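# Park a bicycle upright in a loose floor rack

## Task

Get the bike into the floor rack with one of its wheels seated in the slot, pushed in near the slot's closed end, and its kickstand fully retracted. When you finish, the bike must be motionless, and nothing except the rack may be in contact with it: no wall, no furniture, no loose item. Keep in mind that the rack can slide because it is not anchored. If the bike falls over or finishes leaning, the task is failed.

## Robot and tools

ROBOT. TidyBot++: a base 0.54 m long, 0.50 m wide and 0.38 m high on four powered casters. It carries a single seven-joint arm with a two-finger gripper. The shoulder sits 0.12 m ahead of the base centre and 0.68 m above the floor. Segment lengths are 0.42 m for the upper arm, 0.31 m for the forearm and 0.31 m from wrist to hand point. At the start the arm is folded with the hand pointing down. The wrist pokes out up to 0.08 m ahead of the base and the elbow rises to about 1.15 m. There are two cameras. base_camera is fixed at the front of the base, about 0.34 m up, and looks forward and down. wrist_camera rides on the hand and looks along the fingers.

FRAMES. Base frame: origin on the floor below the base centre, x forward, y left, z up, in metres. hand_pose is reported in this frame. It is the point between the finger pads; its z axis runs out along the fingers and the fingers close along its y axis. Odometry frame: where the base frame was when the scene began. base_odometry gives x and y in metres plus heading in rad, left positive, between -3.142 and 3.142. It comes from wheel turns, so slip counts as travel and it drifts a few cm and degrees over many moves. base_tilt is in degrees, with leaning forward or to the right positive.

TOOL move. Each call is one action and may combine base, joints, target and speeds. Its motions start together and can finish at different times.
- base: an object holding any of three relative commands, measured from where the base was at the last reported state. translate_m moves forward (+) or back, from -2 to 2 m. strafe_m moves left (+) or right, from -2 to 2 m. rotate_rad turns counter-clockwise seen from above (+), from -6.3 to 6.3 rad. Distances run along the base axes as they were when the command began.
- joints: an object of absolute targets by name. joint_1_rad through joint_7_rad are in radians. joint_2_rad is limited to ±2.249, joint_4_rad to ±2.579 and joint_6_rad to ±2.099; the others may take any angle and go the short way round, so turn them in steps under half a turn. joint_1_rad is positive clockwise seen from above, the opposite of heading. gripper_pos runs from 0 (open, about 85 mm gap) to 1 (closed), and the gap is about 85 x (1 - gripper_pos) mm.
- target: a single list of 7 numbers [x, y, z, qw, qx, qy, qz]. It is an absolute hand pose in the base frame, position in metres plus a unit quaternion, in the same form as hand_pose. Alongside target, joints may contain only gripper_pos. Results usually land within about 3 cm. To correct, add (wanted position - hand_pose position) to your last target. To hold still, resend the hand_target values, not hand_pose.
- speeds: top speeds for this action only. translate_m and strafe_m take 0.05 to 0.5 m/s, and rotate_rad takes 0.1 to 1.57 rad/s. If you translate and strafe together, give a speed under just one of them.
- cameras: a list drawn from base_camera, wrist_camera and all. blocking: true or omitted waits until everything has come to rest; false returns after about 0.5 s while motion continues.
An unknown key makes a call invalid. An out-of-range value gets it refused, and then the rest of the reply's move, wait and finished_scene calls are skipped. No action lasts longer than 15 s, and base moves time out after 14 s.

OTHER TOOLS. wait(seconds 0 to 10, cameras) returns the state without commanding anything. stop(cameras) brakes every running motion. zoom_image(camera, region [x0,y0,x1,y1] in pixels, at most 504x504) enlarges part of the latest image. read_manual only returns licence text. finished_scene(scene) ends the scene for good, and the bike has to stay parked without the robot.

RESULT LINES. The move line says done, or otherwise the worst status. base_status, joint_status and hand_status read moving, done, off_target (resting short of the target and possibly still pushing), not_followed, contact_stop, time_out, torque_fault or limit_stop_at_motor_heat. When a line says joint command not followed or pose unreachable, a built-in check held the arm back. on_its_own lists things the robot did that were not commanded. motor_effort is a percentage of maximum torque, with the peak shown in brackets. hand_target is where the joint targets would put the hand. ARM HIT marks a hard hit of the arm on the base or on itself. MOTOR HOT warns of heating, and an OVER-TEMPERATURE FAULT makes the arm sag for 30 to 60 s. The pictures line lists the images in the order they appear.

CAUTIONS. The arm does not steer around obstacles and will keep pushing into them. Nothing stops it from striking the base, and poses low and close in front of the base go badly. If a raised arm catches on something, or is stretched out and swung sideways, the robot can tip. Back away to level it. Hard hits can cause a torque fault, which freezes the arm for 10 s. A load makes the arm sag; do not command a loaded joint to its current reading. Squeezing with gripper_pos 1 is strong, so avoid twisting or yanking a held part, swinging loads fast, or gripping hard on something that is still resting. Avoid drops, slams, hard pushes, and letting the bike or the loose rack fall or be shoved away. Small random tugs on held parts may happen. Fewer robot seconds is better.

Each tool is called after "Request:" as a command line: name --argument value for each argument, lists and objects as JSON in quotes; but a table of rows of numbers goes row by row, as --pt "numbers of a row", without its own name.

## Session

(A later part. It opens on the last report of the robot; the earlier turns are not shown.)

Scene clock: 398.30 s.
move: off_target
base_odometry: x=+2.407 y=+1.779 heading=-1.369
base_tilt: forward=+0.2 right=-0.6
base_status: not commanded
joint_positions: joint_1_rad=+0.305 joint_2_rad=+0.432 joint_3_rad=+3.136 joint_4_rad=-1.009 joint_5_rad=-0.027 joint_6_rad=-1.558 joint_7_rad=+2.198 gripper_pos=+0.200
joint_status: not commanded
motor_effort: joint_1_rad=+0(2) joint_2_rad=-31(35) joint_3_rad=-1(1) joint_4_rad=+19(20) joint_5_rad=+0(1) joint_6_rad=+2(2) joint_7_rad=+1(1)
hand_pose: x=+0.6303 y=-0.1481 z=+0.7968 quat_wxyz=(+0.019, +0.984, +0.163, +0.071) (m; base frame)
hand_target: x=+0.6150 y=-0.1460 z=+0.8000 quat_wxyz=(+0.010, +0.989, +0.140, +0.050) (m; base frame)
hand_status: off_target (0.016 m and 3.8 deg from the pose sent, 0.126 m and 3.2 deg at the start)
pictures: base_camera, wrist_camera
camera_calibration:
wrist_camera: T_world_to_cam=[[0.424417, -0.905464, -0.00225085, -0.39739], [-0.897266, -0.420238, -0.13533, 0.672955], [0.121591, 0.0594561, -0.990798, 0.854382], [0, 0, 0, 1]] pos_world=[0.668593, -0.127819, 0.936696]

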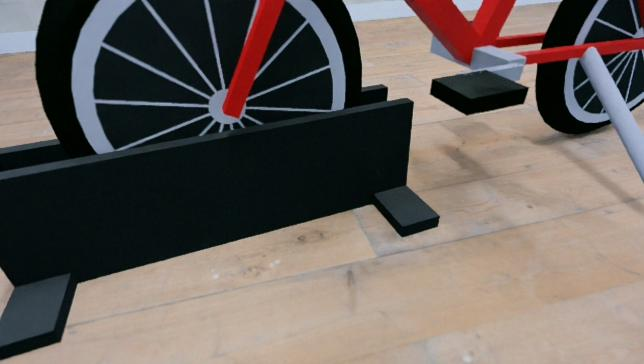

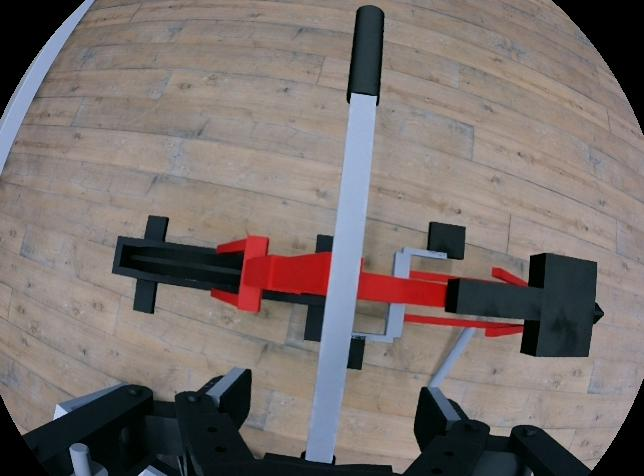

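Request:
move --base '{"translate_m": -0.25}' --cameras '[]'

Request:
move --base '{"strafe_m": -0.5, "rotate_rad": 0.25}' --joints '{"joint_1_rad": 0, "joint_2_rad": -0.3, "joint_3_rad": 3.14, "joint_4_rad": -2.3, "joint_5_rad": 0, "joint_6_rad": -0.6, "joint_7_rad": 1.57, "gripper_pos": 1.0}'

Scene clock: 401.67 s.
move: done
base_odometry: x=+2.357 y=+2.024 heading=-1.369
base_tilt: forward=+0.2 right=-0.5
base_status: done
joint_positions: joint_1_rad=+0.302 joint_2_rad=+0.426 joint_3_rad=+3.138 joint_4_rad=-1.009 joint_5_rad=-0.027 joint_6_rad=-1.565 joint_7_rad=+2.198 gripper_pos=+0.200
joint_status: not commanded
motor_effort: joint_1_rad=+0(2) joint_2_rad=-30(34) joint_3_rad=-1(1) joint_4_rad=+19(20) joint_5_rad=+0(1) joint_6_rad=+1(2) joint_7_rad=+1(1)
hand_pose: x=+0.6276 y=-0.1471 z=+0.7996 quat_wxyz=(+0.019, +0.984, +0.164, +0.070) (m; base frame)
hand_target: x=+0.6150 y=-0.1460 z=+0.8000 quat_wxyz=(+0.010, +0.989, +0.140, +0.050) (m; base frame)
hand_status: not commanded
pictures: none
No camera images: "cameras" was empty.

Scene clock: 404.53 s.
move: done
base_odometry: x=+1.867 y=+1.924 heading=-1.119
base_tilt: forward=+0.2 right=-0.5
base_status: done
joint_positions: joint_1_rad=+0.014 joint_2_rad=-0.286 joint_3_rad=+3.142 joint_4_rad=-2.275 joint_5_rad=-0.027 joint_6_rad=-0.660 joint_7_rad=+1.645 gripper_pos=+0.999
joint_status: all done
motor_effort: joint_1_rad=+0(6) joint_2_rad=-6(32) joint_3_rad=+0(4) joint_4_rad=+19(21) joint_5_rad=+0(3) joint_6_rad=+4(5) joint_7_rad=+1(2)
hand_pose: x=+0.4351 y=+0.0019 z=+0.6839 quat_wxyz=(+0.000, +0.969, +0.021, +0.245) (m; base frame)
hand_target: x=+0.4410 y=+0.0018 z=+0.6862 quat_wxyz=(+0.000, +0.964, +0.000, +0.268) (m; base frame)
hand_status: not commanded
pictures: base_camera, wrist_camera
camera_calibration:
wrist_camera: T_world_to_cam=[[0.166886, -0.985942, -0.00818349, -0.0627492], [-0.866089, -0.142622, -0.479112, 0.766608], [0.471209, 0.0870445, -0.877716, 0.527837], [0, 0, 0, 1]] pos_world=[0.425701, 0.00152266, 0.830068]

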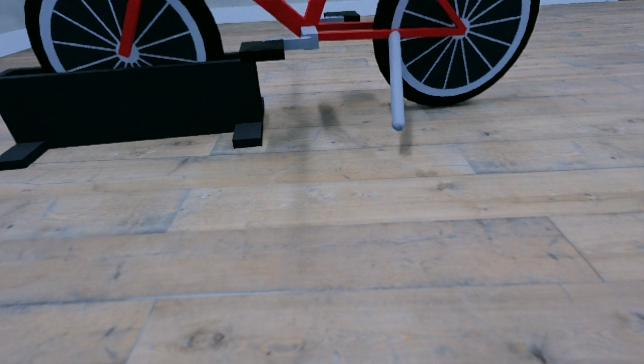

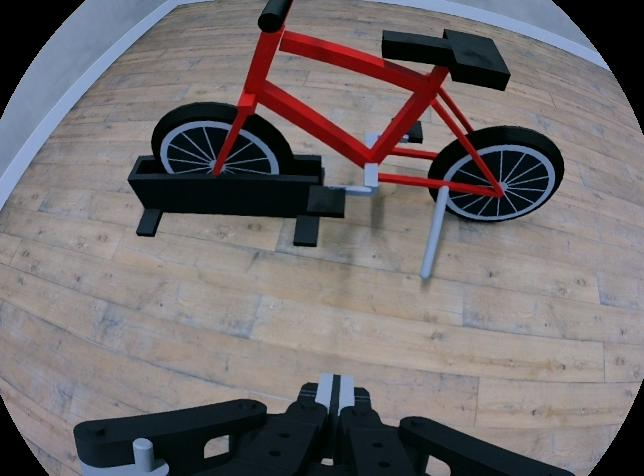

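Request:
move --base '{"translate_m": 0.33}' --speeds '{"translate_m": 0.25}' --target '[0.58, -0.10, 0.35, 0, 0.982, 0, 0.19]'

Scene clock: 411.70 s.
move: off_target
base_odometry: x=+2.011 y=+1.627 heading=-1.119
base_tilt: forward=+0.2 right=-0.5
base_status: done
joint_positions: joint_1_rad=+0.330 joint_2_rad=+0.873 joint_3_rad=+3.089 joint_4_rad=-2.169 joint_5_rad=+0.171 joint_6_rad=+0.198 joint_7_rad=+1.644 gripper_pos=+0.999
joint_status: not commanded
motor_effort: joint_1_rad=+1(2) joint_2_rad=-29(31) joint_3_rad=-2(2) joint_4_rad=+3(20) joint_5_rad=+0(2) joint_6_rad=+2(5) joint_7_rad=+1(1)
hand_pose: x=+0.5509 y=-0.1050 z=+0.3431 quat_wxyz=(+0.004, +0.988, -0.028, +0.151) (m; base frame)
hand_target: x=+0.5800 y=-0.1000 z=+0.3500 quat_wxyz=(+0.000, +0.982, +0.000, +0.190) (m; base frame)
hand_status: off_target (0.030 m and 5.5 deg from the pose sent, 0.378 m and 6.8 deg at the start)
pictures: base_camera, wrist_camera
camera_calibration:
wrist_camera: T_world_to_cam=[[0.0658144, -0.996885, -0.0434524, -0.12365], [-0.950372, -0.0493543, -0.307176, 0.685572], [0.304074, 0.0615125, -0.95066, 0.297868], [0, 0, 0, 1]] pos_world=[0.569113, -0.107751, 0.488389]

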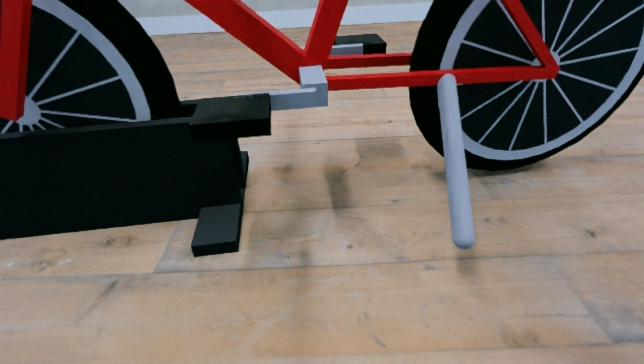

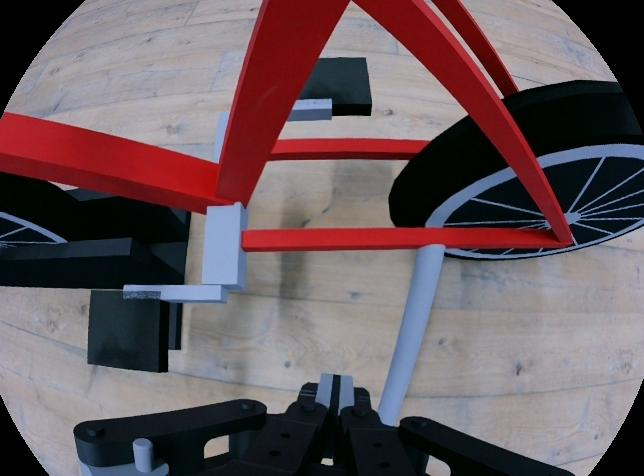

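Request:
move --target '[0.62, -0.115, 0.09, 0, 0.982, 0, 0.19]'

Scene clock: 414.47 s.
move: off_target
base_odometry: x=+2.011 y=+1.627 heading=-1.119
base_tilt: forward=+0.2 right=-0.6
base_status: not commanded
joint_positions: joint_1_rad=+0.325 joint_2_rad=+1.541 joint_3_rad=+3.096 joint_4_rad=-1.678 joint_5_rad=+0.187 joint_6_rad=+0.375 joint_7_rad=+1.644 gripper_pos=+0.999
joint_status: not commanded
motor_effort: joint_1_rad=+0(2) joint_2_rad=-35(38) joint_3_rad=-2(3) joint_4_rad=+1(5) joint_5_rad=+0(2) joint_6_rad=+3(4) joint_7_rad=+1(1)
hand_pose: x=+0.5952 y=-0.1073 z=+0.0856 quat_wxyz=(-0.013, +0.987, -0.036, +0.155) (m; base frame)
hand_target: x=+0.6200 y=-0.1150 z=+0.0900 quat_wxyz=(+0.000, +0.982, +0.000, +0.190) (m; base frame)
hand_status: off_target (0.026 m and 6.0 deg from the pose sent, 0.263 m and 5.5 deg at the start)
pictures: base_camera, wrist_camera
camera_calibration:
wrist_camera: T_world_to_cam=[[0.0547518, -0.995449, -0.0779983, -0.130384], [-0.947946, -0.02728, -0.317261, 0.65024], [0.31369, 0.0913088, -0.945125, 0.0367677], [0, 0, 0, 1]] pos_world=[0.611997, -0.115409, 0.230876]

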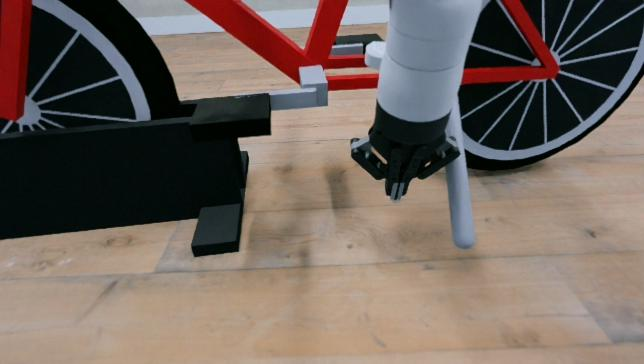

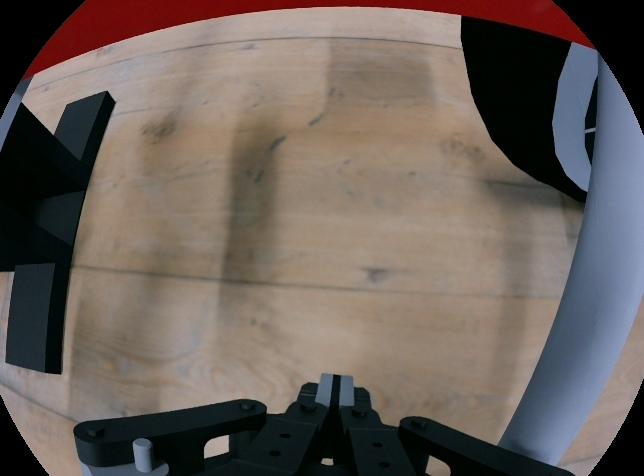

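Request:
move --target '[0.628, -0.19, 0.075, 0, 0.982, 0, 0.19]'

Request:
move --target '[0.632, -0.266, 0.084, 0, 0.982, 0, 0.19]'

Scene clock: 417.07 s.
move: off_target
base_odometry: x=+2.011 y=+1.627 heading=-1.119
base_tilt: forward=+0.2 right=-0.5
base_status: not commanded
joint_positions: joint_1_rad=+0.501 joint_2_rad=+1.586 joint_3_rad=+3.046 joint_4_rad=-1.524 joint_5_rad=+0.326 joint_6_rad=+0.326 joint_7_rad=+1.662 gripper_pos=+0.999
joint_status: not commanded
motor_effort: joint_1_rad=+0(7) joint_2_rad=-37(41) joint_3_rad=-3(4) joint_4_rad=+3(14) joint_5_rad=+0(2) joint_6_rad=+4(7) joint_7_rad=+1(2)
hand_pose: x=+0.6314 y=-0.1774 z=+0.0766 quat_wxyz=(-0.013, +0.979, -0.049, +0.196) (m; base frame)
hand_target: x=+0.6280 y=-0.1900 z=+0.0750 quat_wxyz=(+0.000, +0.982, +0.000, +0.190) (m; base frame)
hand_status: off_target (0.013 m and 5.9 deg from the pose sent, 0.090 m and 6.0 deg at the start)
pictures: base_camera, wrist_camera
camera_calibration:
wrist_camera: T_world_to_cam=[[0.0343734, -0.996495, -0.0762581, -0.190277], [-0.919399, -0.00161448, -0.393323, 0.672155], [0.391821, 0.0836315, -0.916232, -0.0296486], [0, 0, 0, 1]] pos_world=[0.636136, -0.186045, 0.222699]

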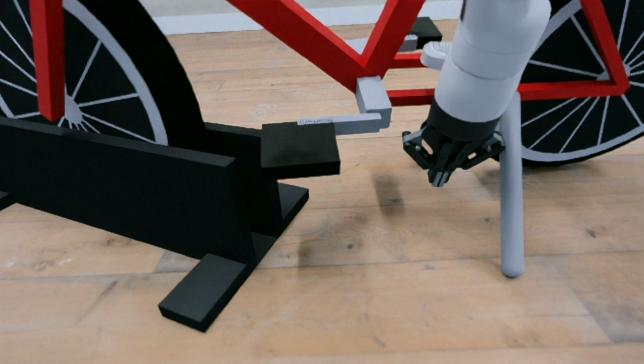

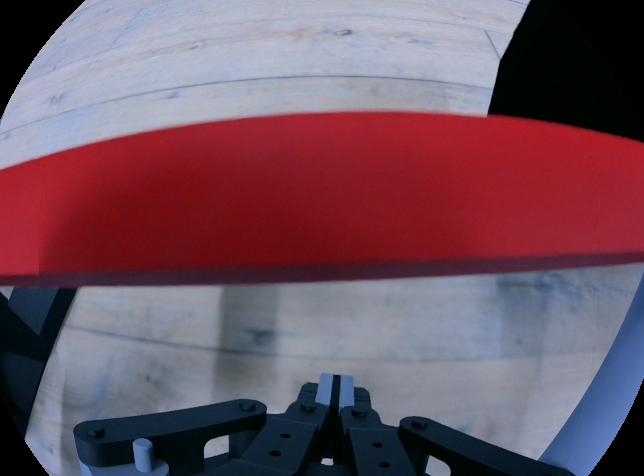

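Scene clock: 418.47 s.
move: off_target
base_odometry: x=+2.011 y=+1.627 heading=-1.119
base_tilt: forward=+0.2 right=-0.5
base_status: not commanded
joint_positions: joint_1_rad=+0.681 joint_2_rad=+1.607 joint_3_rad=+2.922 joint_4_rad=-1.428 joint_5_rad=+0.426 joint_6_rad=+0.171 joint_7_rad=+1.789 gripper_pos=+0.999
joint_status: not commanded
motor_effort: joint_1_rad=+6(9) joint_2_rad=-43(44) joint_3_rad=-1(3) joint_4_rad=+9(11) joint_5_rad=+0(1) joint_6_rad=+5(6) joint_7_rad=+1(1)
hand_pose: x=+0.6323 y=-0.2170 z=+0.0763 quat_wxyz=(-0.032, +0.981, -0.034, +0.191) (m; base frame)
hand_target: x=+0.6320 y=-0.2660 z=+0.0840 quat_wxyz=(+0.000, +0.982, +0.000, +0.190) (m; base frame)
hand_status: off_target (0.050 m and 5.4 deg from the pose sent, 0.089 m and 5.9 deg at the start)
pictures: base_camera, wrist_camera
camera_calibration:
wrist_camera: T_world_to_cam=[[0.069797, -0.991657, -0.108372, -0.248718], [-0.921982, -0.0226475, -0.386569, 0.669341], [0.380889, 0.126898, -0.915871, -0.0106925], [0, 0, 0, 1]] pos_world=[0.638553, -0.230127, 0.222]

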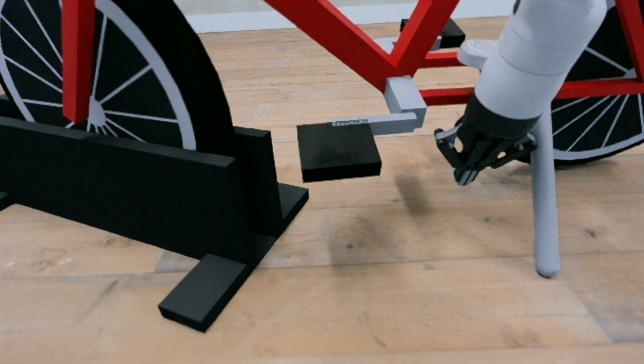

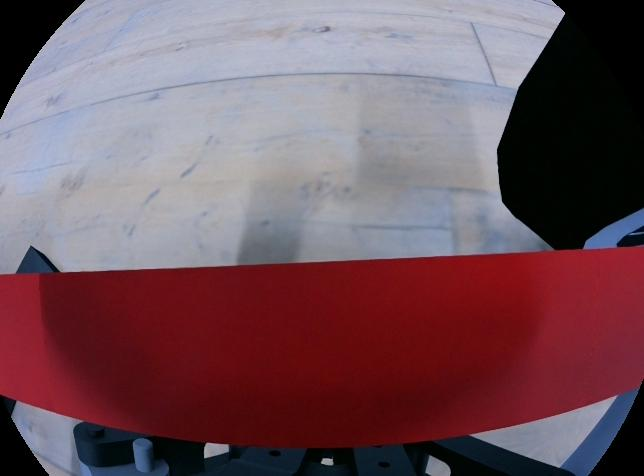

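Request:
move --target '[0.60, -0.15, 0.09, 0, 0.982, 0, 0.19]'

Request:
move --target '[0.54, -0.12, 0.35, 0, 0.982, 0, 0.19]'

Request:
move --base '{"translate_m": -0.35}' --joints '{"joint_1_rad": 0, "joint_2_rad": -0.3, "joint_3_rad": 3.14, "joint_4_rad": -2.3, "joint_5_rad": 0, "joint_6_rad": -0.5, "joint_7_rad": 1.57}'

Scene clock: 423.53 s.
move: off_target
base_odometry: x=+2.011 y=+1.627 heading=-1.119
base_tilt: forward=+0.2 right=-0.5
base_status: not commanded
joint_positions: joint_1_rad=+0.417 joint_2_rad=+1.562 joint_3_rad=+3.090 joint_4_rad=-1.660 joint_5_rad=+0.324 joint_6_rad=+0.392 joint_7_rad=+1.776 gripper_pos=+0.999
joint_status: not commanded
motor_effort: joint_1_rad=+1(6) joint_2_rad=-36(42) joint_3_rad=-2(6) joint_4_rad=+0(9) joint_5_rad=+1(2) joint_6_rad=+3(5) joint_7_rad=+1(1)
hand_pose: x=+0.5904 y=-0.1316 z=+0.0796 quat_wxyz=(-0.012, +0.984, +0.049, +0.169) (m; base frame)
hand_target: x=+0.6000 y=-0.1500 z=+0.0900 quat_wxyz=(+0.000, +0.982, +0.000, +0.190) (m; base frame)
hand_status: off_target (0.023 m and 6.3 deg from the pose sent, 0.076 m and 5.4 deg at the start)
pictures: base_camera, wrist_camera
camera_calibration:
wrist_camera: T_world_to_cam=[[0.222759, -0.973842, -0.0448284, -0.253718], [-0.91964, -0.194658, -0.34113, 0.60633], [0.323481, 0.117216, -0.938946, 0.0319099], [0, 0, 0, 1]] pos_world=[0.603802, -0.132795, 0.225426]

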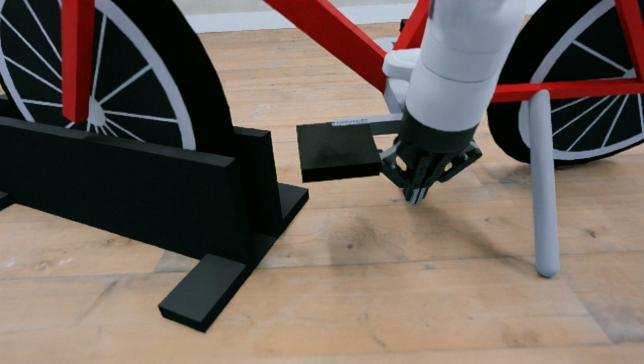

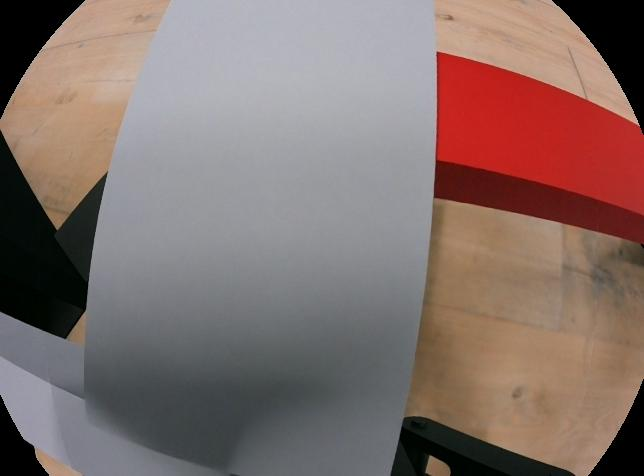

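Scene clock: 425.47 s.
move: off_target
base_odometry: x=+2.011 y=+1.627 heading=-1.119
base_tilt: forward=+0.2 right=-0.5
base_status: not commanded
joint_positions: joint_1_rad=+0.425 joint_2_rad=+0.883 joint_3_rad=+3.088 joint_4_rad=-2.228 joint_5_rad=+0.307 joint_6_rad=+0.385 joint_7_rad=+1.768 gripper_pos=+0.999
joint_status: not commanded
motor_effort: joint_1_rad=+0(2) joint_2_rad=-30(42) joint_3_rad=-2(7) joint_4_rad=+4(7) joint_5_rad=+1(2) joint_6_rad=+4(8) joint_7_rad=+1(1)
hand_pose: x=+0.5589 y=-0.1267 z=+0.3524 quat_wxyz=(+0.015, +0.976, +0.052, +0.212) (m; base frame)
hand_target: x=+0.5400 y=-0.1200 z=+0.3500 quat_wxyz=(+0.000, +0.982, +0.000, +0.190) (m; base frame)
hand_status: off_target (0.020 m and 6.8 deg from the pose sent, 0.275 m and 6.3 deg at the start)
pictures: base_camera, wrist_camera
camera_calibration:
wrist_camera: T_world_to_cam=[[0.219904, -0.97522, 0.0242518, -0.25265], [-0.885751, -0.210023, -0.413927, 0.676094], [0.408763, 0.0695431, -0.909987, 0.233809], [0, 0, 0, 1]] pos_world=[0.558837, -0.120654, 0.498744]

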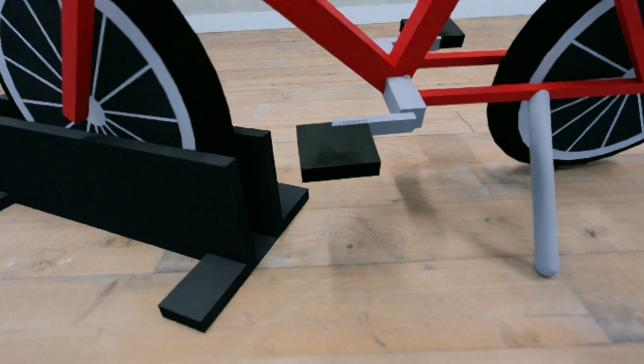

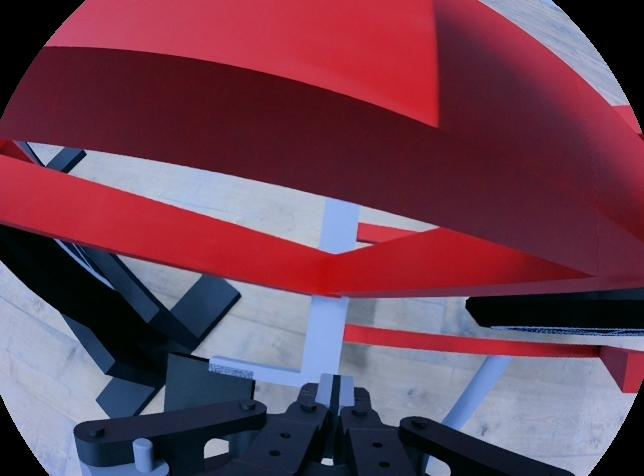

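Scene clock: 427.93 s.
move: done
base_odometry: x=+1.858 y=+1.942 heading=-1.118
base_tilt: forward=+0.2 right=-0.5
base_status: done
joint_positions: joint_1_rad=+0.014 joint_2_rad=-0.290 joint_3_rad=+3.116 joint_4_rad=-2.273 joint_5_rad=+0.037 joint_6_rad=-0.439 joint_7_rad=+1.644 gripper_pos=+0.999
joint_status: all done
motor_effort: joint_1_rad=+0(2) joint_2_rad=-7(32) joint_3_rad=+0(4) joint_4_rad=+20(22) joint_5_rad=+1(2) joint_6_rad=+6(6) joint_7_rad=+1(2)
hand_pose: x=+0.4916 y=+0.0007 z=+0.7247 quat_wxyz=(+0.028, +0.934, +0.054, +0.351) (m; base frame)
hand_target: x=+0.4668 y=+0.0019 z=+0.7036 quat_wxyz=(+0.000, +0.949, +0.000, +0.315) (m; base frame)
hand_status: not commanded
pictures: base_camera, wrist_camera
camera_calibration:
wrist_camera: T_world_to_cam=[[0.208193, -0.973071, 0.0989364, -0.17094], [-0.72925, -0.221839, -0.647287, 0.889534], [0.651805, 0.0626115, -0.755798, 0.360032], [0, 0, 0, 1]] pos_world=[0.449611, 0.00845426, 0.864807]

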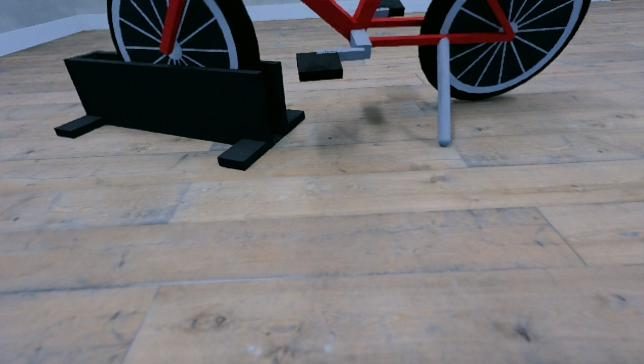

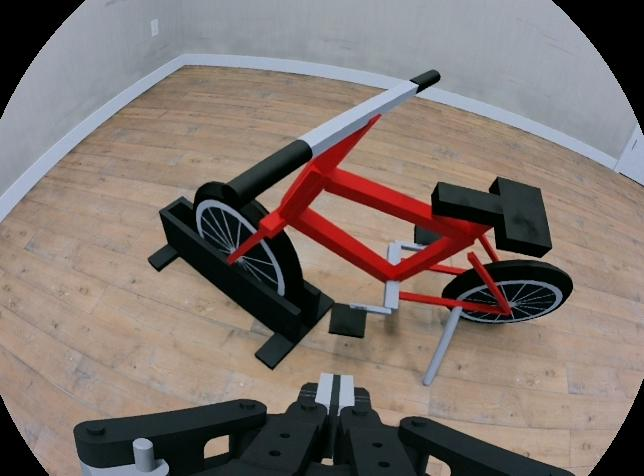

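Request:
move --target '[0.56, -0.10, 0.82, 0, 0.962, -0.27, 0]' --joints '{"gripper_pos": 0.2}' --cameras '[]'

Request:
move --base '{"translate_m": 0.28, "strafe_m": 0.12, "rotate_rad": 0.07}' --speeds '{"translate_m": 0.25}' --target '[0.585, -0.105, 0.80, 0, 0.962, -0.27, 0]'

Scene clock: 433.87 s.
move: off_target
base_odometry: x=+1.858 y=+1.942 heading=-1.118
base_tilt: forward=+0.2 right=-0.5
base_status: not commanded
joint_positions: joint_1_rad=+0.116 joint_2_rad=+0.331 joint_3_rad=+3.277 joint_4_rad=-1.075 joint_5_rad=-0.018 joint_6_rad=-1.684 joint_7_rad=+1.368 gripper_pos=+0.200
joint_status: all done
motor_effort: joint_1_rad=+0(2) joint_2_rad=-27(28) joint_3_rad=+1(1) joint_4_rad=+17(21) joint_5_rad=+0(2) joint_6_rad=+1(7) joint_7_rad=+1(1)
hand_pose: x=+0.5726 y=-0.0992 z=+0.8208 quat_wxyz=(+0.014, +0.975, -0.219, +0.027) (m; base frame)
hand_target: x=+0.5600 y=-0.1000 z=+0.8200 quat_wxyz=(+0.000, +0.963, -0.270, +0.000) (m; base frame)
hand_status: off_target (0.013 m and 6.9 deg from the pose sent, 0.155 m and 55.5 deg at the start)
pictures: none
No camera images: "cameras" was empty.

Scene clock: 435.90 s.
move: off_target
base_odometry: x=+2.089 y=+1.743 heading=-1.048
base_tilt: forward=+0.2 right=-0.5
base_status: done
joint_positions: joint_1_rad=+0.134 joint_2_rad=+0.407 joint_3_rad=+3.284 joint_4_rad=-1.045 joint_5_rad=-0.031 joint_6_rad=-1.684 joint_7_rad=+1.368 gripper_pos=+0.200
joint_status: not commanded
motor_effort: joint_1_rad=+0(4) joint_2_rad=-29(33) joint_3_rad=+1(2) joint_4_rad=+17(19) joint_5_rad=+1(2) joint_6_rad=+0(2) joint_7_rad=+1(1)
hand_pose: x=+0.5884 y=-0.1092 z=+0.7948 quat_wxyz=(+0.013, +0.973, -0.230, +0.004) (m; base frame)
hand_target: x=+0.5850 y=-0.1050 z=+0.8000 quat_wxyz=(+0.000, +0.963, -0.270, +0.000) (m; base frame)
hand_status: off_target (0.007 m and 5.0 deg from the pose sent, 0.025 m and 6.9 deg at the start)
pictures: base_camera, wrist_camera
camera_calibration:
wrist_camera: T_world_to_cam=[[-0.351275, -0.934779, -0.0528547, 0.148975], [-0.935467, 0.352754, -0.0215995, 0.667903], [0.0388355, 0.0418565, -0.998369, 0.908006], [0, 0, 0, 1]] pos_world=[0.641869, -0.134353, 0.928825]

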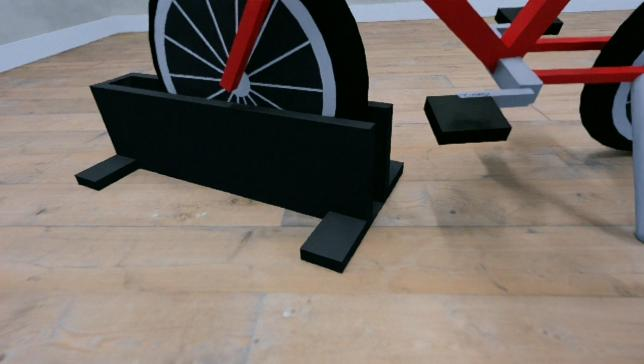

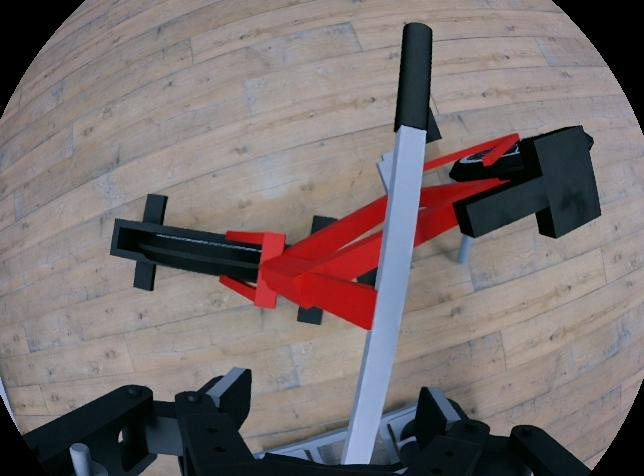

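Request:
move --target '[0.573, -0.138, 0.78, 0, 0.9576, -0.288, 0]' --cameras '[]'

Request:
move --target '[0.577, -0.138, 0.665, 0, 0.9576, -0.288, 0.02]'

Scene clock: 438.20 s.
move: off_target
base_odometry: x=+2.089 y=+1.743 heading=-1.048
base_tilt: forward=+0.2 right=-0.5
base_status: not commanded
joint_positions: joint_1_rad=+0.187 joint_2_rad=+0.403 joint_3_rad=+3.300 joint_4_rad=-1.099 joint_5_rad=-0.035 joint_6_rad=-1.676 joint_7_rad=+1.368 gripper_pos=+0.200
joint_status: not commanded
motor_effort: joint_1_rad=+1(2) joint_2_rad=-29(30) joint_3_rad=+1(1) joint_4_rad=+17(18) joint_5_rad=+1(2) joint_6_rad=+0(1) joint_7_rad=+1(1)
hand_pose: x=+0.5679 y=-0.1358 z=+0.7800 quat_wxyz=(+0.012, +0.964, -0.264, -0.017) (m; base frame)
hand_target: x=+0.5730 y=-0.1380 z=+0.7800 quat_wxyz=(+0.000, +0.958, -0.288, +0.000) (m; base frame)
hand_status: off_target (0.006 m and 3.7 deg from the pose sent, 0.036 m and 7.0 deg at the start)
pictures: none
No camera images: "cameras" was empty.

Scene clock: 440.00 s.
move: off_target
base_odometry: x=+2.089 y=+1.743 heading=-1.048
base_tilt: forward=+0.2 right=-0.5
base_status: not commanded
joint_positions: joint_1_rad=+0.187 joint_2_rad=+0.402 joint_3_rad=+3.300 joint_4_rad=-1.446 joint_5_rad=-0.039 joint_6_rad=-1.294 joint_7_rad=+1.368 gripper_pos=+0.200
joint_status: not commanded
motor_effort: joint_1_rad=+2(2) joint_2_rad=-29(31) joint_3_rad=+1(1) joint_4_rad=+17(19) joint_5_rad=+1(2) joint_6_rad=+0(1) joint_7_rad=+1(1)
hand_pose: x=+0.5661 y=-0.1414 z=+0.6723 quat_wxyz=(+0.012, +0.963, -0.270, +0.001) (m; base frame)
hand_target: x=+0.5770 y=-0.1380 z=+0.6650 quat_wxyz=(+0.000, +0.957, -0.288, +0.020) (m; base frame)
hand_status: off_target (0.014 m and 3.4 deg from the pose sent, 0.115 m and 5.3 deg at the start)
pictures: base_camera, wrist_camera
camera_calibration:
wrist_camera: T_world_to_cam=[[-0.426948, -0.902732, -0.0528266, 0.152002], [-0.903491, 0.428283, -0.0166769, 0.645074], [0.0376795, 0.0406082, -0.998464, 0.788452], [0, 0, 0, 1]] pos_world=[0.618007, -0.171074, 0.806029]

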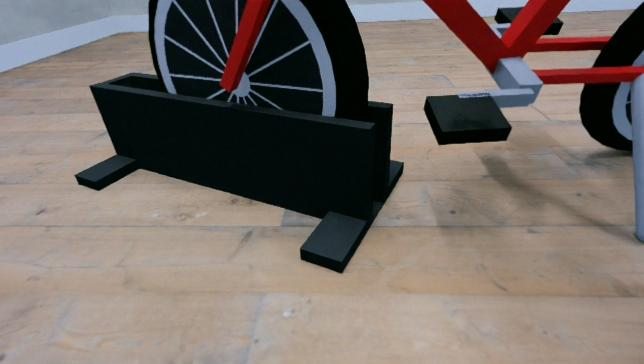

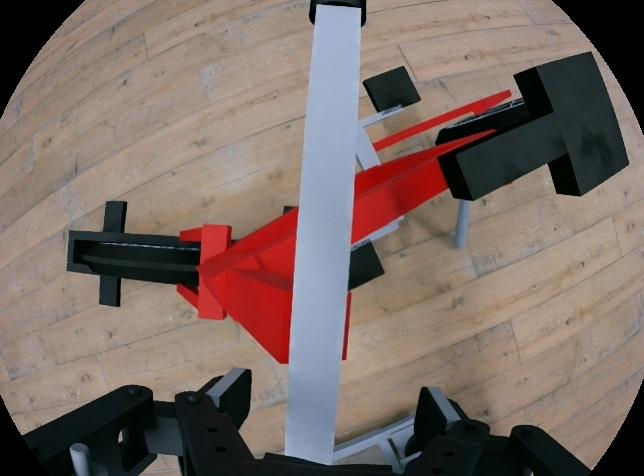

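Request:
move --target '[0.583, -0.128, 0.655, 0, 0.960, -0.279, 0.02]' --cameras '[]'

Request:
move --joints '{"gripper_pos": 0.75}' --cameras '["wrist_camera"]'

Request:
move --joints '{"gripper_pos": 1.0}'

Scene clock: 441.43 s.
move: off_target
base_odometry: x=+2.089 y=+1.743 heading=-1.048
base_tilt: forward=+0.2 right=-0.5
base_status: not commanded
joint_positions: joint_1_rad=+0.169 joint_2_rad=+0.409 joint_3_rad=+3.300 joint_4_rad=-1.457 joint_5_rad=-0.041 joint_6_rad=-1.263 joint_7_rad=+1.368 gripper_pos=+0.200
joint_status: not commanded
motor_effort: joint_1_rad=+0(2) joint_2_rad=-29(30) joint_3_rad=+1(1) joint_4_rad=+17(18) joint_5_rad=+1(1) joint_6_rad=+0(1) joint_7_rad=+1(1)
hand_pose: x=+0.5736 y=-0.1341 z=+0.6659 quat_wxyz=(+0.012, +0.965, -0.261, +0.008) (m; base frame)
hand_target: x=+0.5830 y=-0.1280 z=+0.6550 quat_wxyz=(+0.000, +0.960, -0.279, +0.020) (m; base frame)
hand_status: off_target (0.016 m and 2.9 deg from the pose sent, 0.028 m and 2.8 deg at the start)
pictures: none
No camera images: "cameras" was empty.

Scene clock: 442.27 s.
move: done
base_odometry: x=+2.089 y=+1.743 heading=-1.048
base_tilt: forward=+0.2 right=-0.5
base_status: not commanded
joint_positions: joint_1_rad=+0.169 joint_2_rad=+0.409 joint_3_rad=+3.300 joint_4_rad=-1.457 joint_5_rad=-0.041 joint_6_rad=-1.263 joint_7_rad=+1.368 gripper_pos=+0.750
joint_status: all done
motor_effort: joint_1_rad=-1(1) joint_2_rad=-29(30) joint_3_rad=+0(1) joint_4_rad=+16(18) joint_5_rad=+0(2) joint_6_rad=+0(1) joint_7_rad=+1(1)
hand_pose: x=+0.5736 y=-0.1341 z=+0.6659 quat_wxyz=(+0.012, +0.965, -0.261, +0.008) (m; base frame)
hand_target: x=+0.5830 y=-0.1280 z=+0.6550 quat_wxyz=(+0.000, +0.960, -0.279, +0.020) (m; base frame)
hand_status: not commanded
pictures: wrist_camera
camera_calibration:
wrist_camera: T_world_to_cam=[[-0.409927, -0.910446, -0.0552154, 0.152137], [-0.910779, 0.411854, -0.0293068, 0.658969], [0.0494229, 0.0382754, -0.998044, 0.774134], [0, 0, 0, 1]] pos_world=[0.62428, -0.162517, 0.800332]

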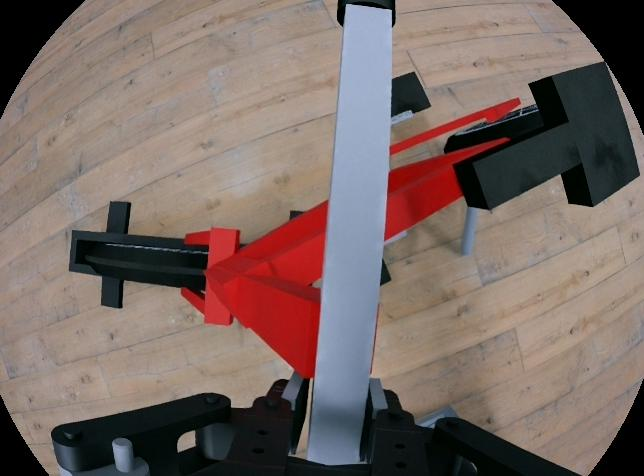

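Scene clock: 442.93 s.
move: off_target
base_odometry: x=+2.089 y=+1.743 heading=-1.048
base_tilt: forward=+0.2 right=-0.5
base_status: not commanded
joint_positions: joint_1_rad=+0.170 joint_2_rad=+0.408 joint_3_rad=+3.301 joint_4_rad=-1.458 joint_5_rad=-0.046 joint_6_rad=-1.263 joint_7_rad=+1.368 gripper_pos=+0.805
joint_status: gripper_pos off_target (ended at +0.805, target +1.000)
motor_effort: joint_1_rad=-2(3) joint_2_rad=-26(29) joint_3_rad=-1(3) joint_4_rad=+16(18) joint_5_rad=+0(3) joint_6_rad=+1(1) joint_7_rad=+0(1)
hand_pose: x=+0.5736 y=-0.1339 z=+0.6664 quat_wxyz=(+0.010, +0.965, -0.263, +0.009) (m; base frame)
hand_target: x=+0.5830 y=-0.1280 z=+0.6550 quat_wxyz=(+0.000, +0.960, -0.279, +0.020) (m; base frame)
hand_status: not commanded
pictures: base_camera, wrist_camera
camera_calibration:
wrist_camera: T_world_to_cam=[[-0.413385, -0.908608, -0.05953, 0.157483], [-0.909064, 0.415566, -0.0301321, 0.658976], [0.0521169, 0.0416604, -0.997772, 0.773295], [0, 0, 0, 1]] pos_world=[0.623851, -0.162974, 0.800803]

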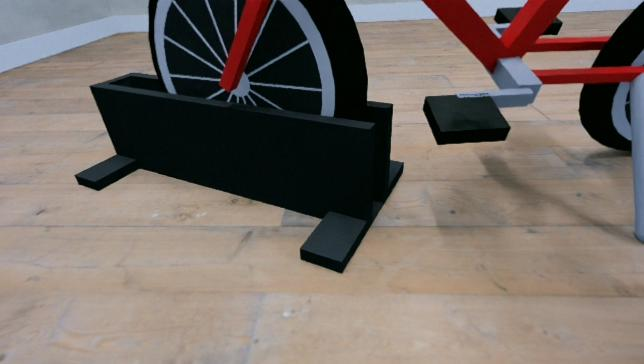

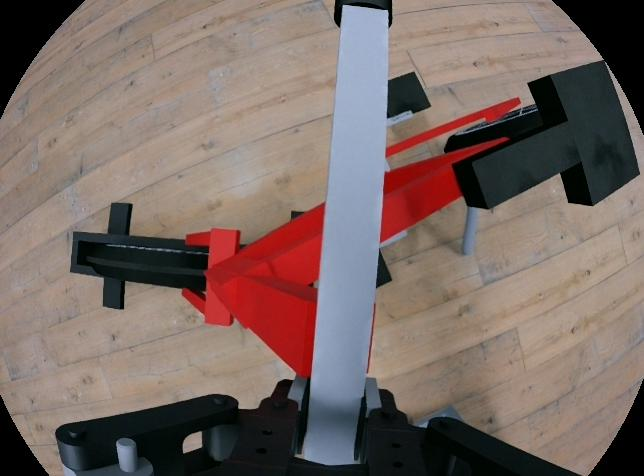

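Request:
move --base '{"translate_m": 0.07}' --speeds '{"translate_m": 0.07}' --cameras '[]'

Request:
move --target '[0.579, -0.140, 0.662, 0.006, 0.987, -0.160, 0.02]' --cameras '["base_camera"]'

Request:
move --target '[0.577, -0.154, 0.660, 0.006, 0.9993, -0.030, 0.02]'

Scene clock: 445.40 s.
move: done
base_odometry: x=+2.124 y=+1.682 heading=-1.048
base_tilt: forward=+0.2 right=-0.5
base_status: done
joint_positions: joint_1_rad=+0.168 joint_2_rad=+0.379 joint_3_rad=+3.302 joint_4_rad=-1.479 joint_5_rad=-0.048 joint_6_rad=-1.269 joint_7_rad=+1.368 gripper_pos=+0.808
joint_status: not commanded
motor_effort: joint_1_rad=+0(4) joint_2_rad=-20(28) joint_3_rad=+1(3) joint_4_rad=+19(23) joint_5_rad=+1(2) joint_6_rad=+9(13) joint_7_rad=-1(2)
hand_pose: x=+0.5642 y=-0.1299 z=+0.6733 quat_wxyz=(+0.007, +0.965, -0.263, +0.009) (m; base frame)
hand_target: x=+0.5830 y=-0.1280 z=+0.6550 quat_wxyz=(+0.000, +0.960, -0.279, +0.020) (m; base frame)
hand_status: not commanded
pictures: none
No camera images: "cameras" was empty.

Scene clock: 446.13 s.
move: off_target
base_odometry: x=+2.124 y=+1.682 heading=-1.048
base_tilt: forward=+0.2 right=-0.5
base_status: not commanded
joint_positions: joint_1_rad=+0.205 joint_2_rad=+0.382 joint_3_rad=+3.285 joint_4_rad=-1.479 joint_5_rad=-0.059 joint_6_rad=-1.268 joint_7_rad=+1.508 gripper_pos=+0.809
joint_status: not commanded
motor_effort: joint_1_rad=-1(3) joint_2_rad=-23(26) joint_3_rad=+0(2) joint_4_rad=+18(20) joint_5_rad=+5(6) joint_6_rad=+4(9) joint_7_rad=+5(6)
hand_pose: x=+0.5628 y=-0.1365 z=+0.6715 quat_wxyz=(+0.000, +0.978, -0.207, +0.009) (m; base frame)
hand_target: x=+0.5790 y=-0.1400 z=+0.6620 quat_wxyz=(+0.006, +0.987, -0.160, +0.020) (m; base frame)
hand_status: off_target (0.019 m and 5.7 deg from the pose sent, 0.021 m and 12.2 deg at the start)
pictures: base_camera

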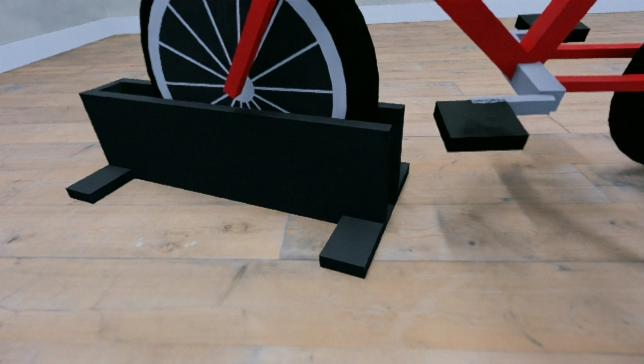

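Scene clock: 447.17 s.
move: off_target
base_odometry: x=+2.124 y=+1.682 heading=-1.048
base_tilt: forward=+0.2 right=-0.6
base_status: not commanded
joint_positions: joint_1_rad=+0.278 joint_2_rad=+0.385 joint_3_rad=+3.252 joint_4_rad=-1.464 joint_5_rad=-0.068 joint_6_rad=-1.258 joint_7_rad=+1.738 gripper_pos=+0.809
joint_status: not commanded
motor_effort: joint_1_rad=-2(4) joint_2_rad=-24(26) joint_3_rad=-2(4) joint_4_rad=+16(19) joint_5_rad=+7(11) joint_6_rad=+2(3) joint_7_rad=+10(13)
hand_pose: x=+0.5654 y=-0.1557 z=+0.6743 quat_wxyz=(-0.006, +0.993, -0.116, +0.021) (m; base frame)
hand_target: x=+0.5770 y=-0.1540 z=+0.6600 quat_wxyz=(+0.006, +0.999, -0.030, +0.020) (m; base frame)
hand_status: off_target (0.019 m and 10.0 deg from the pose sent, 0.025 m and 20.5 deg at the start)
pictures: base_camera, wrist_camera
camera_calibration:
wrist_camera: T_world_to_cam=[[-0.124409, -0.988139, -0.0900163, -0.0204682], [-0.990317, 0.12929, -0.0505676, 0.675931], [0.061606, 0.0828535, -0.994656, 0.781494], [0, 0, 0, 1]] pos_world=[0.618695, -0.172366, 0.809655]

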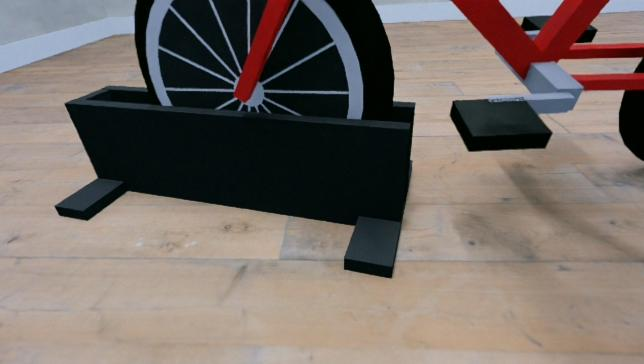

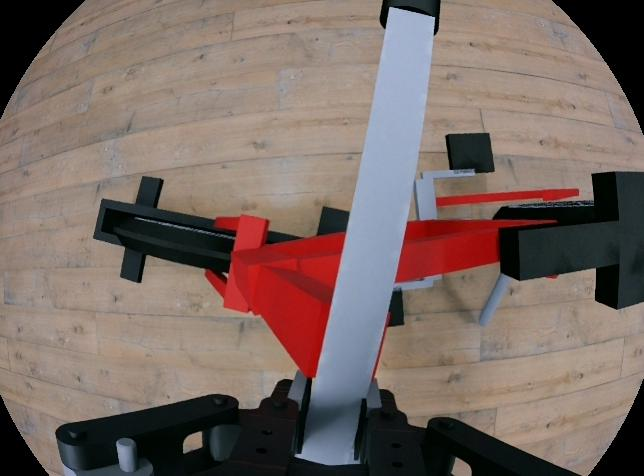

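Request:
move --base '{"translate_m": 0.025}' --speeds '{"translate_m": 0.07}' --target '[0.578, -0.162, 0.660, 0.006, 0.9965, 0.08, 0.02]' --cameras '["base_camera"]'

Request:
move --target '[0.579, -0.168, 0.658, 0.006, 0.985, 0.17, 0.02]'

Scene clock: 449.00 s.
move: off_target
base_odometry: x=+2.136 y=+1.660 heading=-1.048
base_tilt: forward=+0.2 right=-0.5
base_status: done
joint_positions: joint_1_rad=+0.331 joint_2_rad=+0.390 joint_3_rad=+3.218 joint_4_rad=-1.433 joint_5_rad=-0.062 joint_6_rad=-1.249 joint_7_rad=+1.976 gripper_pos=+0.809
joint_status: not commanded
motor_effort: joint_1_rad=-3(5) joint_2_rad=-24(27) joint_3_rad=-3(4) joint_4_rad=+13(19) joint_5_rad=+5(9) joint_6_rad=+1(6) joint_7_rad=+8(14)
hand_pose: x=+0.5746 y=-0.1726 z=+0.6818 quat_wxyz=(+0.000, +0.999, -0.006, +0.038) (m; base frame)
hand_target: x=+0.5780 y=-0.1620 z=+0.6600 quat_wxyz=(+0.006, +0.997, +0.080, +0.020) (m; base frame)
hand_status: off_target (0.024 m and 10.2 deg from the pose sent, 0.020 m and 22.6 deg at the start)
pictures: base_camera

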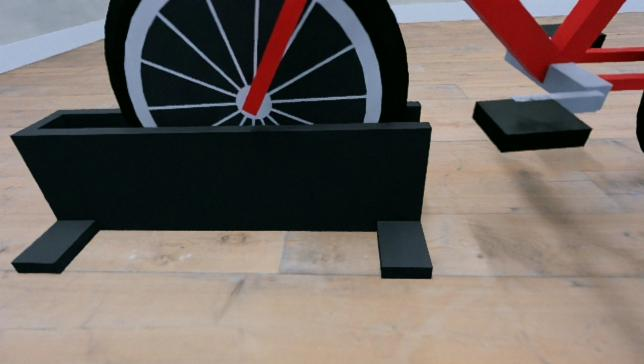

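Scene clock: 449.90 s.
move: off_target
base_odometry: x=+2.136 y=+1.660 heading=-1.048
base_tilt: forward=+0.2 right=-0.5
base_status: not commanded
joint_positions: joint_1_rad=+0.370 joint_2_rad=+0.394 joint_3_rad=+3.179 joint_4_rad=-1.421 joint_5_rad=-0.052 joint_6_rad=-1.243 joint_7_rad=+2.159 gripper_pos=+0.809
joint_status: not commanded
motor_effort: joint_1_rad=-3(5) joint_2_rad=-22(25) joint_3_rad=-3(4) joint_4_rad=+12(13) joint_5_rad=+6(10) joint_6_rad=+0(3) joint_7_rad=+9(15)
hand_pose: x=+0.5788 y=-0.1788 z=+0.6842 quat_wxyz=(+0.004, +0.995, +0.084, +0.045) (m; base frame)
hand_target: x=+0.5790 y=-0.1680 z=+0.6580 quat_wxyz=(+0.006, +0.985, +0.170, +0.020) (m; base frame)
hand_status: off_target (0.028 m and 10.3 deg from the pose sent, 0.025 m and 20.4 deg at the start)
pictures: base_camera, wrist_camera
camera_calibration:
wrist_camera: T_world_to_cam=[[0.274586, -0.960208, -0.0510196, -0.293283], [-0.958291, -0.268893, -0.0968259, 0.634649], [0.0792542, 0.0754787, -0.993993, 0.780463], [0, 0, 0, 1]] pos_world=[0.626855, -0.169868, 0.822262]

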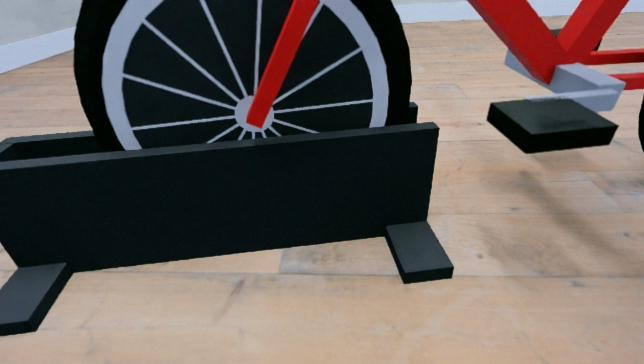

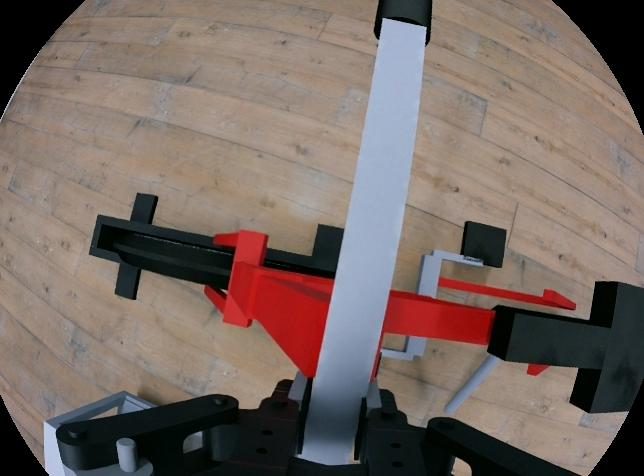

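Request:
move --target '[0.582, -0.172, 0.662, 0.008, 0.9945, 0.10, 0.035]' --cameras '["base_camera"]'

Request:
move --base '{"strafe_m": 0.06}' --speeds '{"strafe_m": 0.07}'

Scene clock: 451.27 s.
move: off_target
base_odometry: x=+2.136 y=+1.660 heading=-1.048
base_tilt: forward=+0.2 right=-0.5
base_status: not commanded
joint_positions: joint_1_rad=+0.368 joint_2_rad=+0.394 joint_3_rad=+3.181 joint_4_rad=-1.421 joint_5_rad=-0.052 joint_6_rad=-1.242 joint_7_rad=+2.128 gripper_pos=+0.809
joint_status: not commanded
motor_effort: joint_1_rad=-2(4) joint_2_rad=-23(24) joint_3_rad=-3(3) joint_4_rad=+13(14) joint_5_rad=+4(6) joint_6_rad=+1(2) joint_7_rad=+6(9)
hand_pose: x=+0.5793 y=-0.1787 z=+0.6843 quat_wxyz=(+0.004, +0.997, +0.069, +0.046) (m; base frame)
hand_target: x=+0.5820 y=-0.1720 z=+0.6620 quat_wxyz=(+0.008, +0.994, +0.100, +0.035) (m; base frame)
hand_status: off_target (0.023 m and 3.8 deg from the pose sent, 0.023 m and 2.2 deg at the start)
pictures: base_camera

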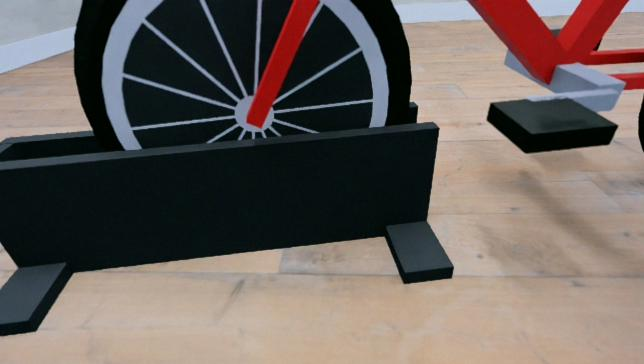

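Scene clock: 452.70 s.
move: done
base_odometry: x=+2.188 y=+1.690 heading=-1.048
base_tilt: forward=+0.2 right=-0.5
base_status: done
joint_positions: joint_1_rad=+0.377 joint_2_rad=+0.393 joint_3_rad=+3.197 joint_4_rad=-1.423 joint_5_rad=-0.041 joint_6_rad=-1.213 joint_7_rad=+2.128 gripper_pos=+0.809
joint_status: not commanded
motor_effort: joint_1_rad=-5(11) joint_2_rad=-23(27) joint_3_rad=-4(9) joint_4_rad=+15(16) joint_5_rad=+2(5) joint_6_rad=+5(5) joint_7_rad=+5(6)
hand_pose: x=+0.5809 y=-0.1963 z=+0.6849 quat_wxyz=(+0.019, +0.997, +0.059, +0.054) (m; base frame)
hand_target: x=+0.5820 y=-0.1720 z=+0.6620 quat_wxyz=(+0.008, +0.994, +0.100, +0.035) (m; base frame)
hand_status: not commanded
pictures: base_camera, wrist_camera
camera_calibration:
wrist_camera: T_world_to_cam=[[0.224905, -0.974141, -0.0216096, -0.304685], [-0.969011, -0.221285, -0.109775, 0.656494], [0.102155, 0.045629, -0.993721, 0.762937], [0, 0, 0, 1]] pos_world=[0.626738, -0.186345, 0.823629]

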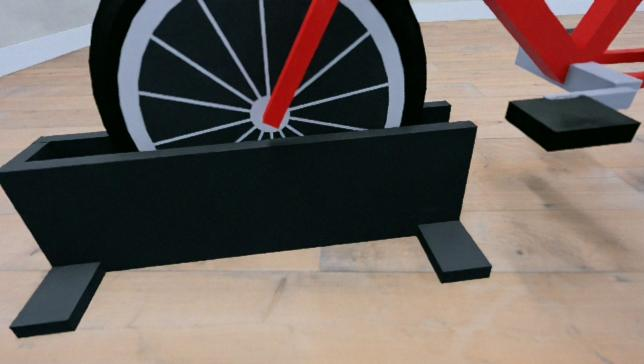

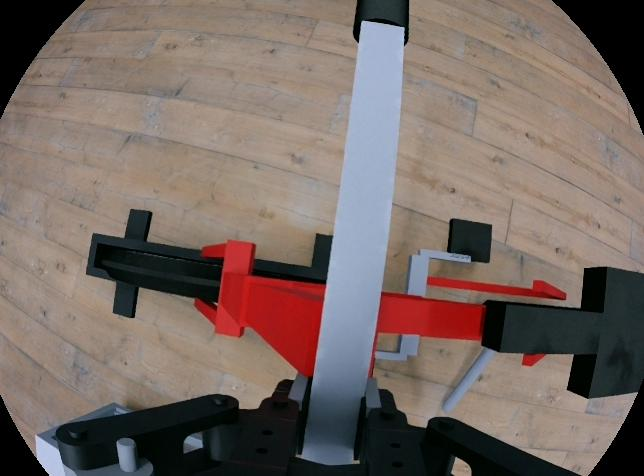

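Request:
move --base '{"strafe_m": 0.05}' --speeds '{"strafe_m": 0.07}'

Scene clock: 455.07 s.
move: done
base_odometry: x=+2.232 y=+1.715 heading=-1.048
base_tilt: forward=+0.2 right=-0.5
base_status: done
joint_positions: joint_1_rad=+0.379 joint_2_rad=+0.392 joint_3_rad=+3.199 joint_4_rad=-1.423 joint_5_rad=-0.034 joint_6_rad=-1.213 joint_7_rad=+2.128 gripper_pos=+0.809
joint_status: not commanded
motor_effort: joint_1_rad=-4(10) joint_2_rad=-24(26) joint_3_rad=-3(8) joint_4_rad=+14(17) joint_5_rad=+2(3) joint_6_rad=+4(6) joint_7_rad=+4(5)
hand_pose: x=+0.5791 y=-0.1999 z=+0.6850 quat_wxyz=(+0.022, +0.997, +0.058, +0.052) (m; base frame)
hand_target: x=+0.5820 y=-0.1720 z=+0.6620 quat_wxyz=(+0.008, +0.994, +0.100, +0.035) (m; base frame)
hand_status: not commanded
pictures: base_camera, wrist_camera
camera_calibration:
wrist_camera: T_world_to_cam=[[0.222628, -0.97478, -0.015531, -0.310771], [-0.969831, -0.219818, -0.105395, 0.651743], [0.0993229, 0.0385263, -0.994309, 0.76405], [0, 0, 0, 1]] pos_world=[0.625379, -0.189104, 0.823566]

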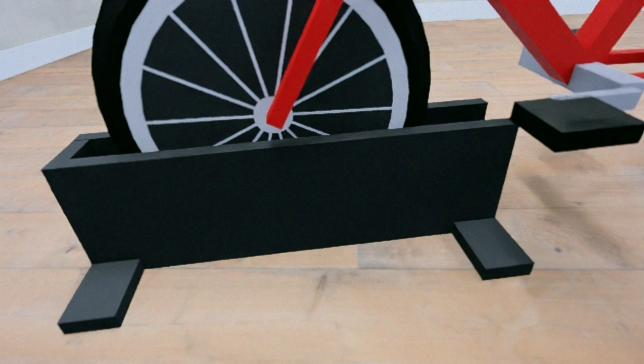

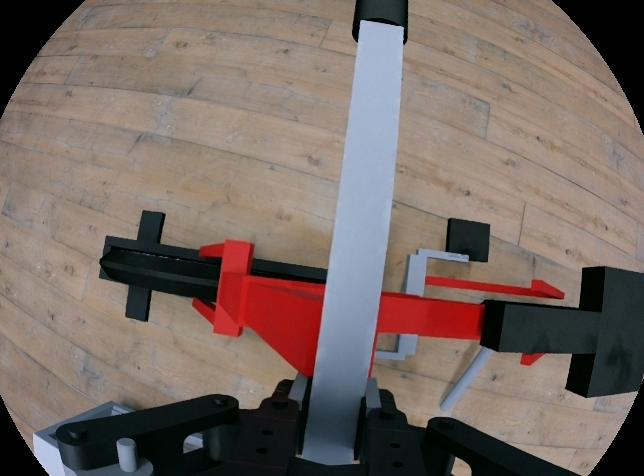

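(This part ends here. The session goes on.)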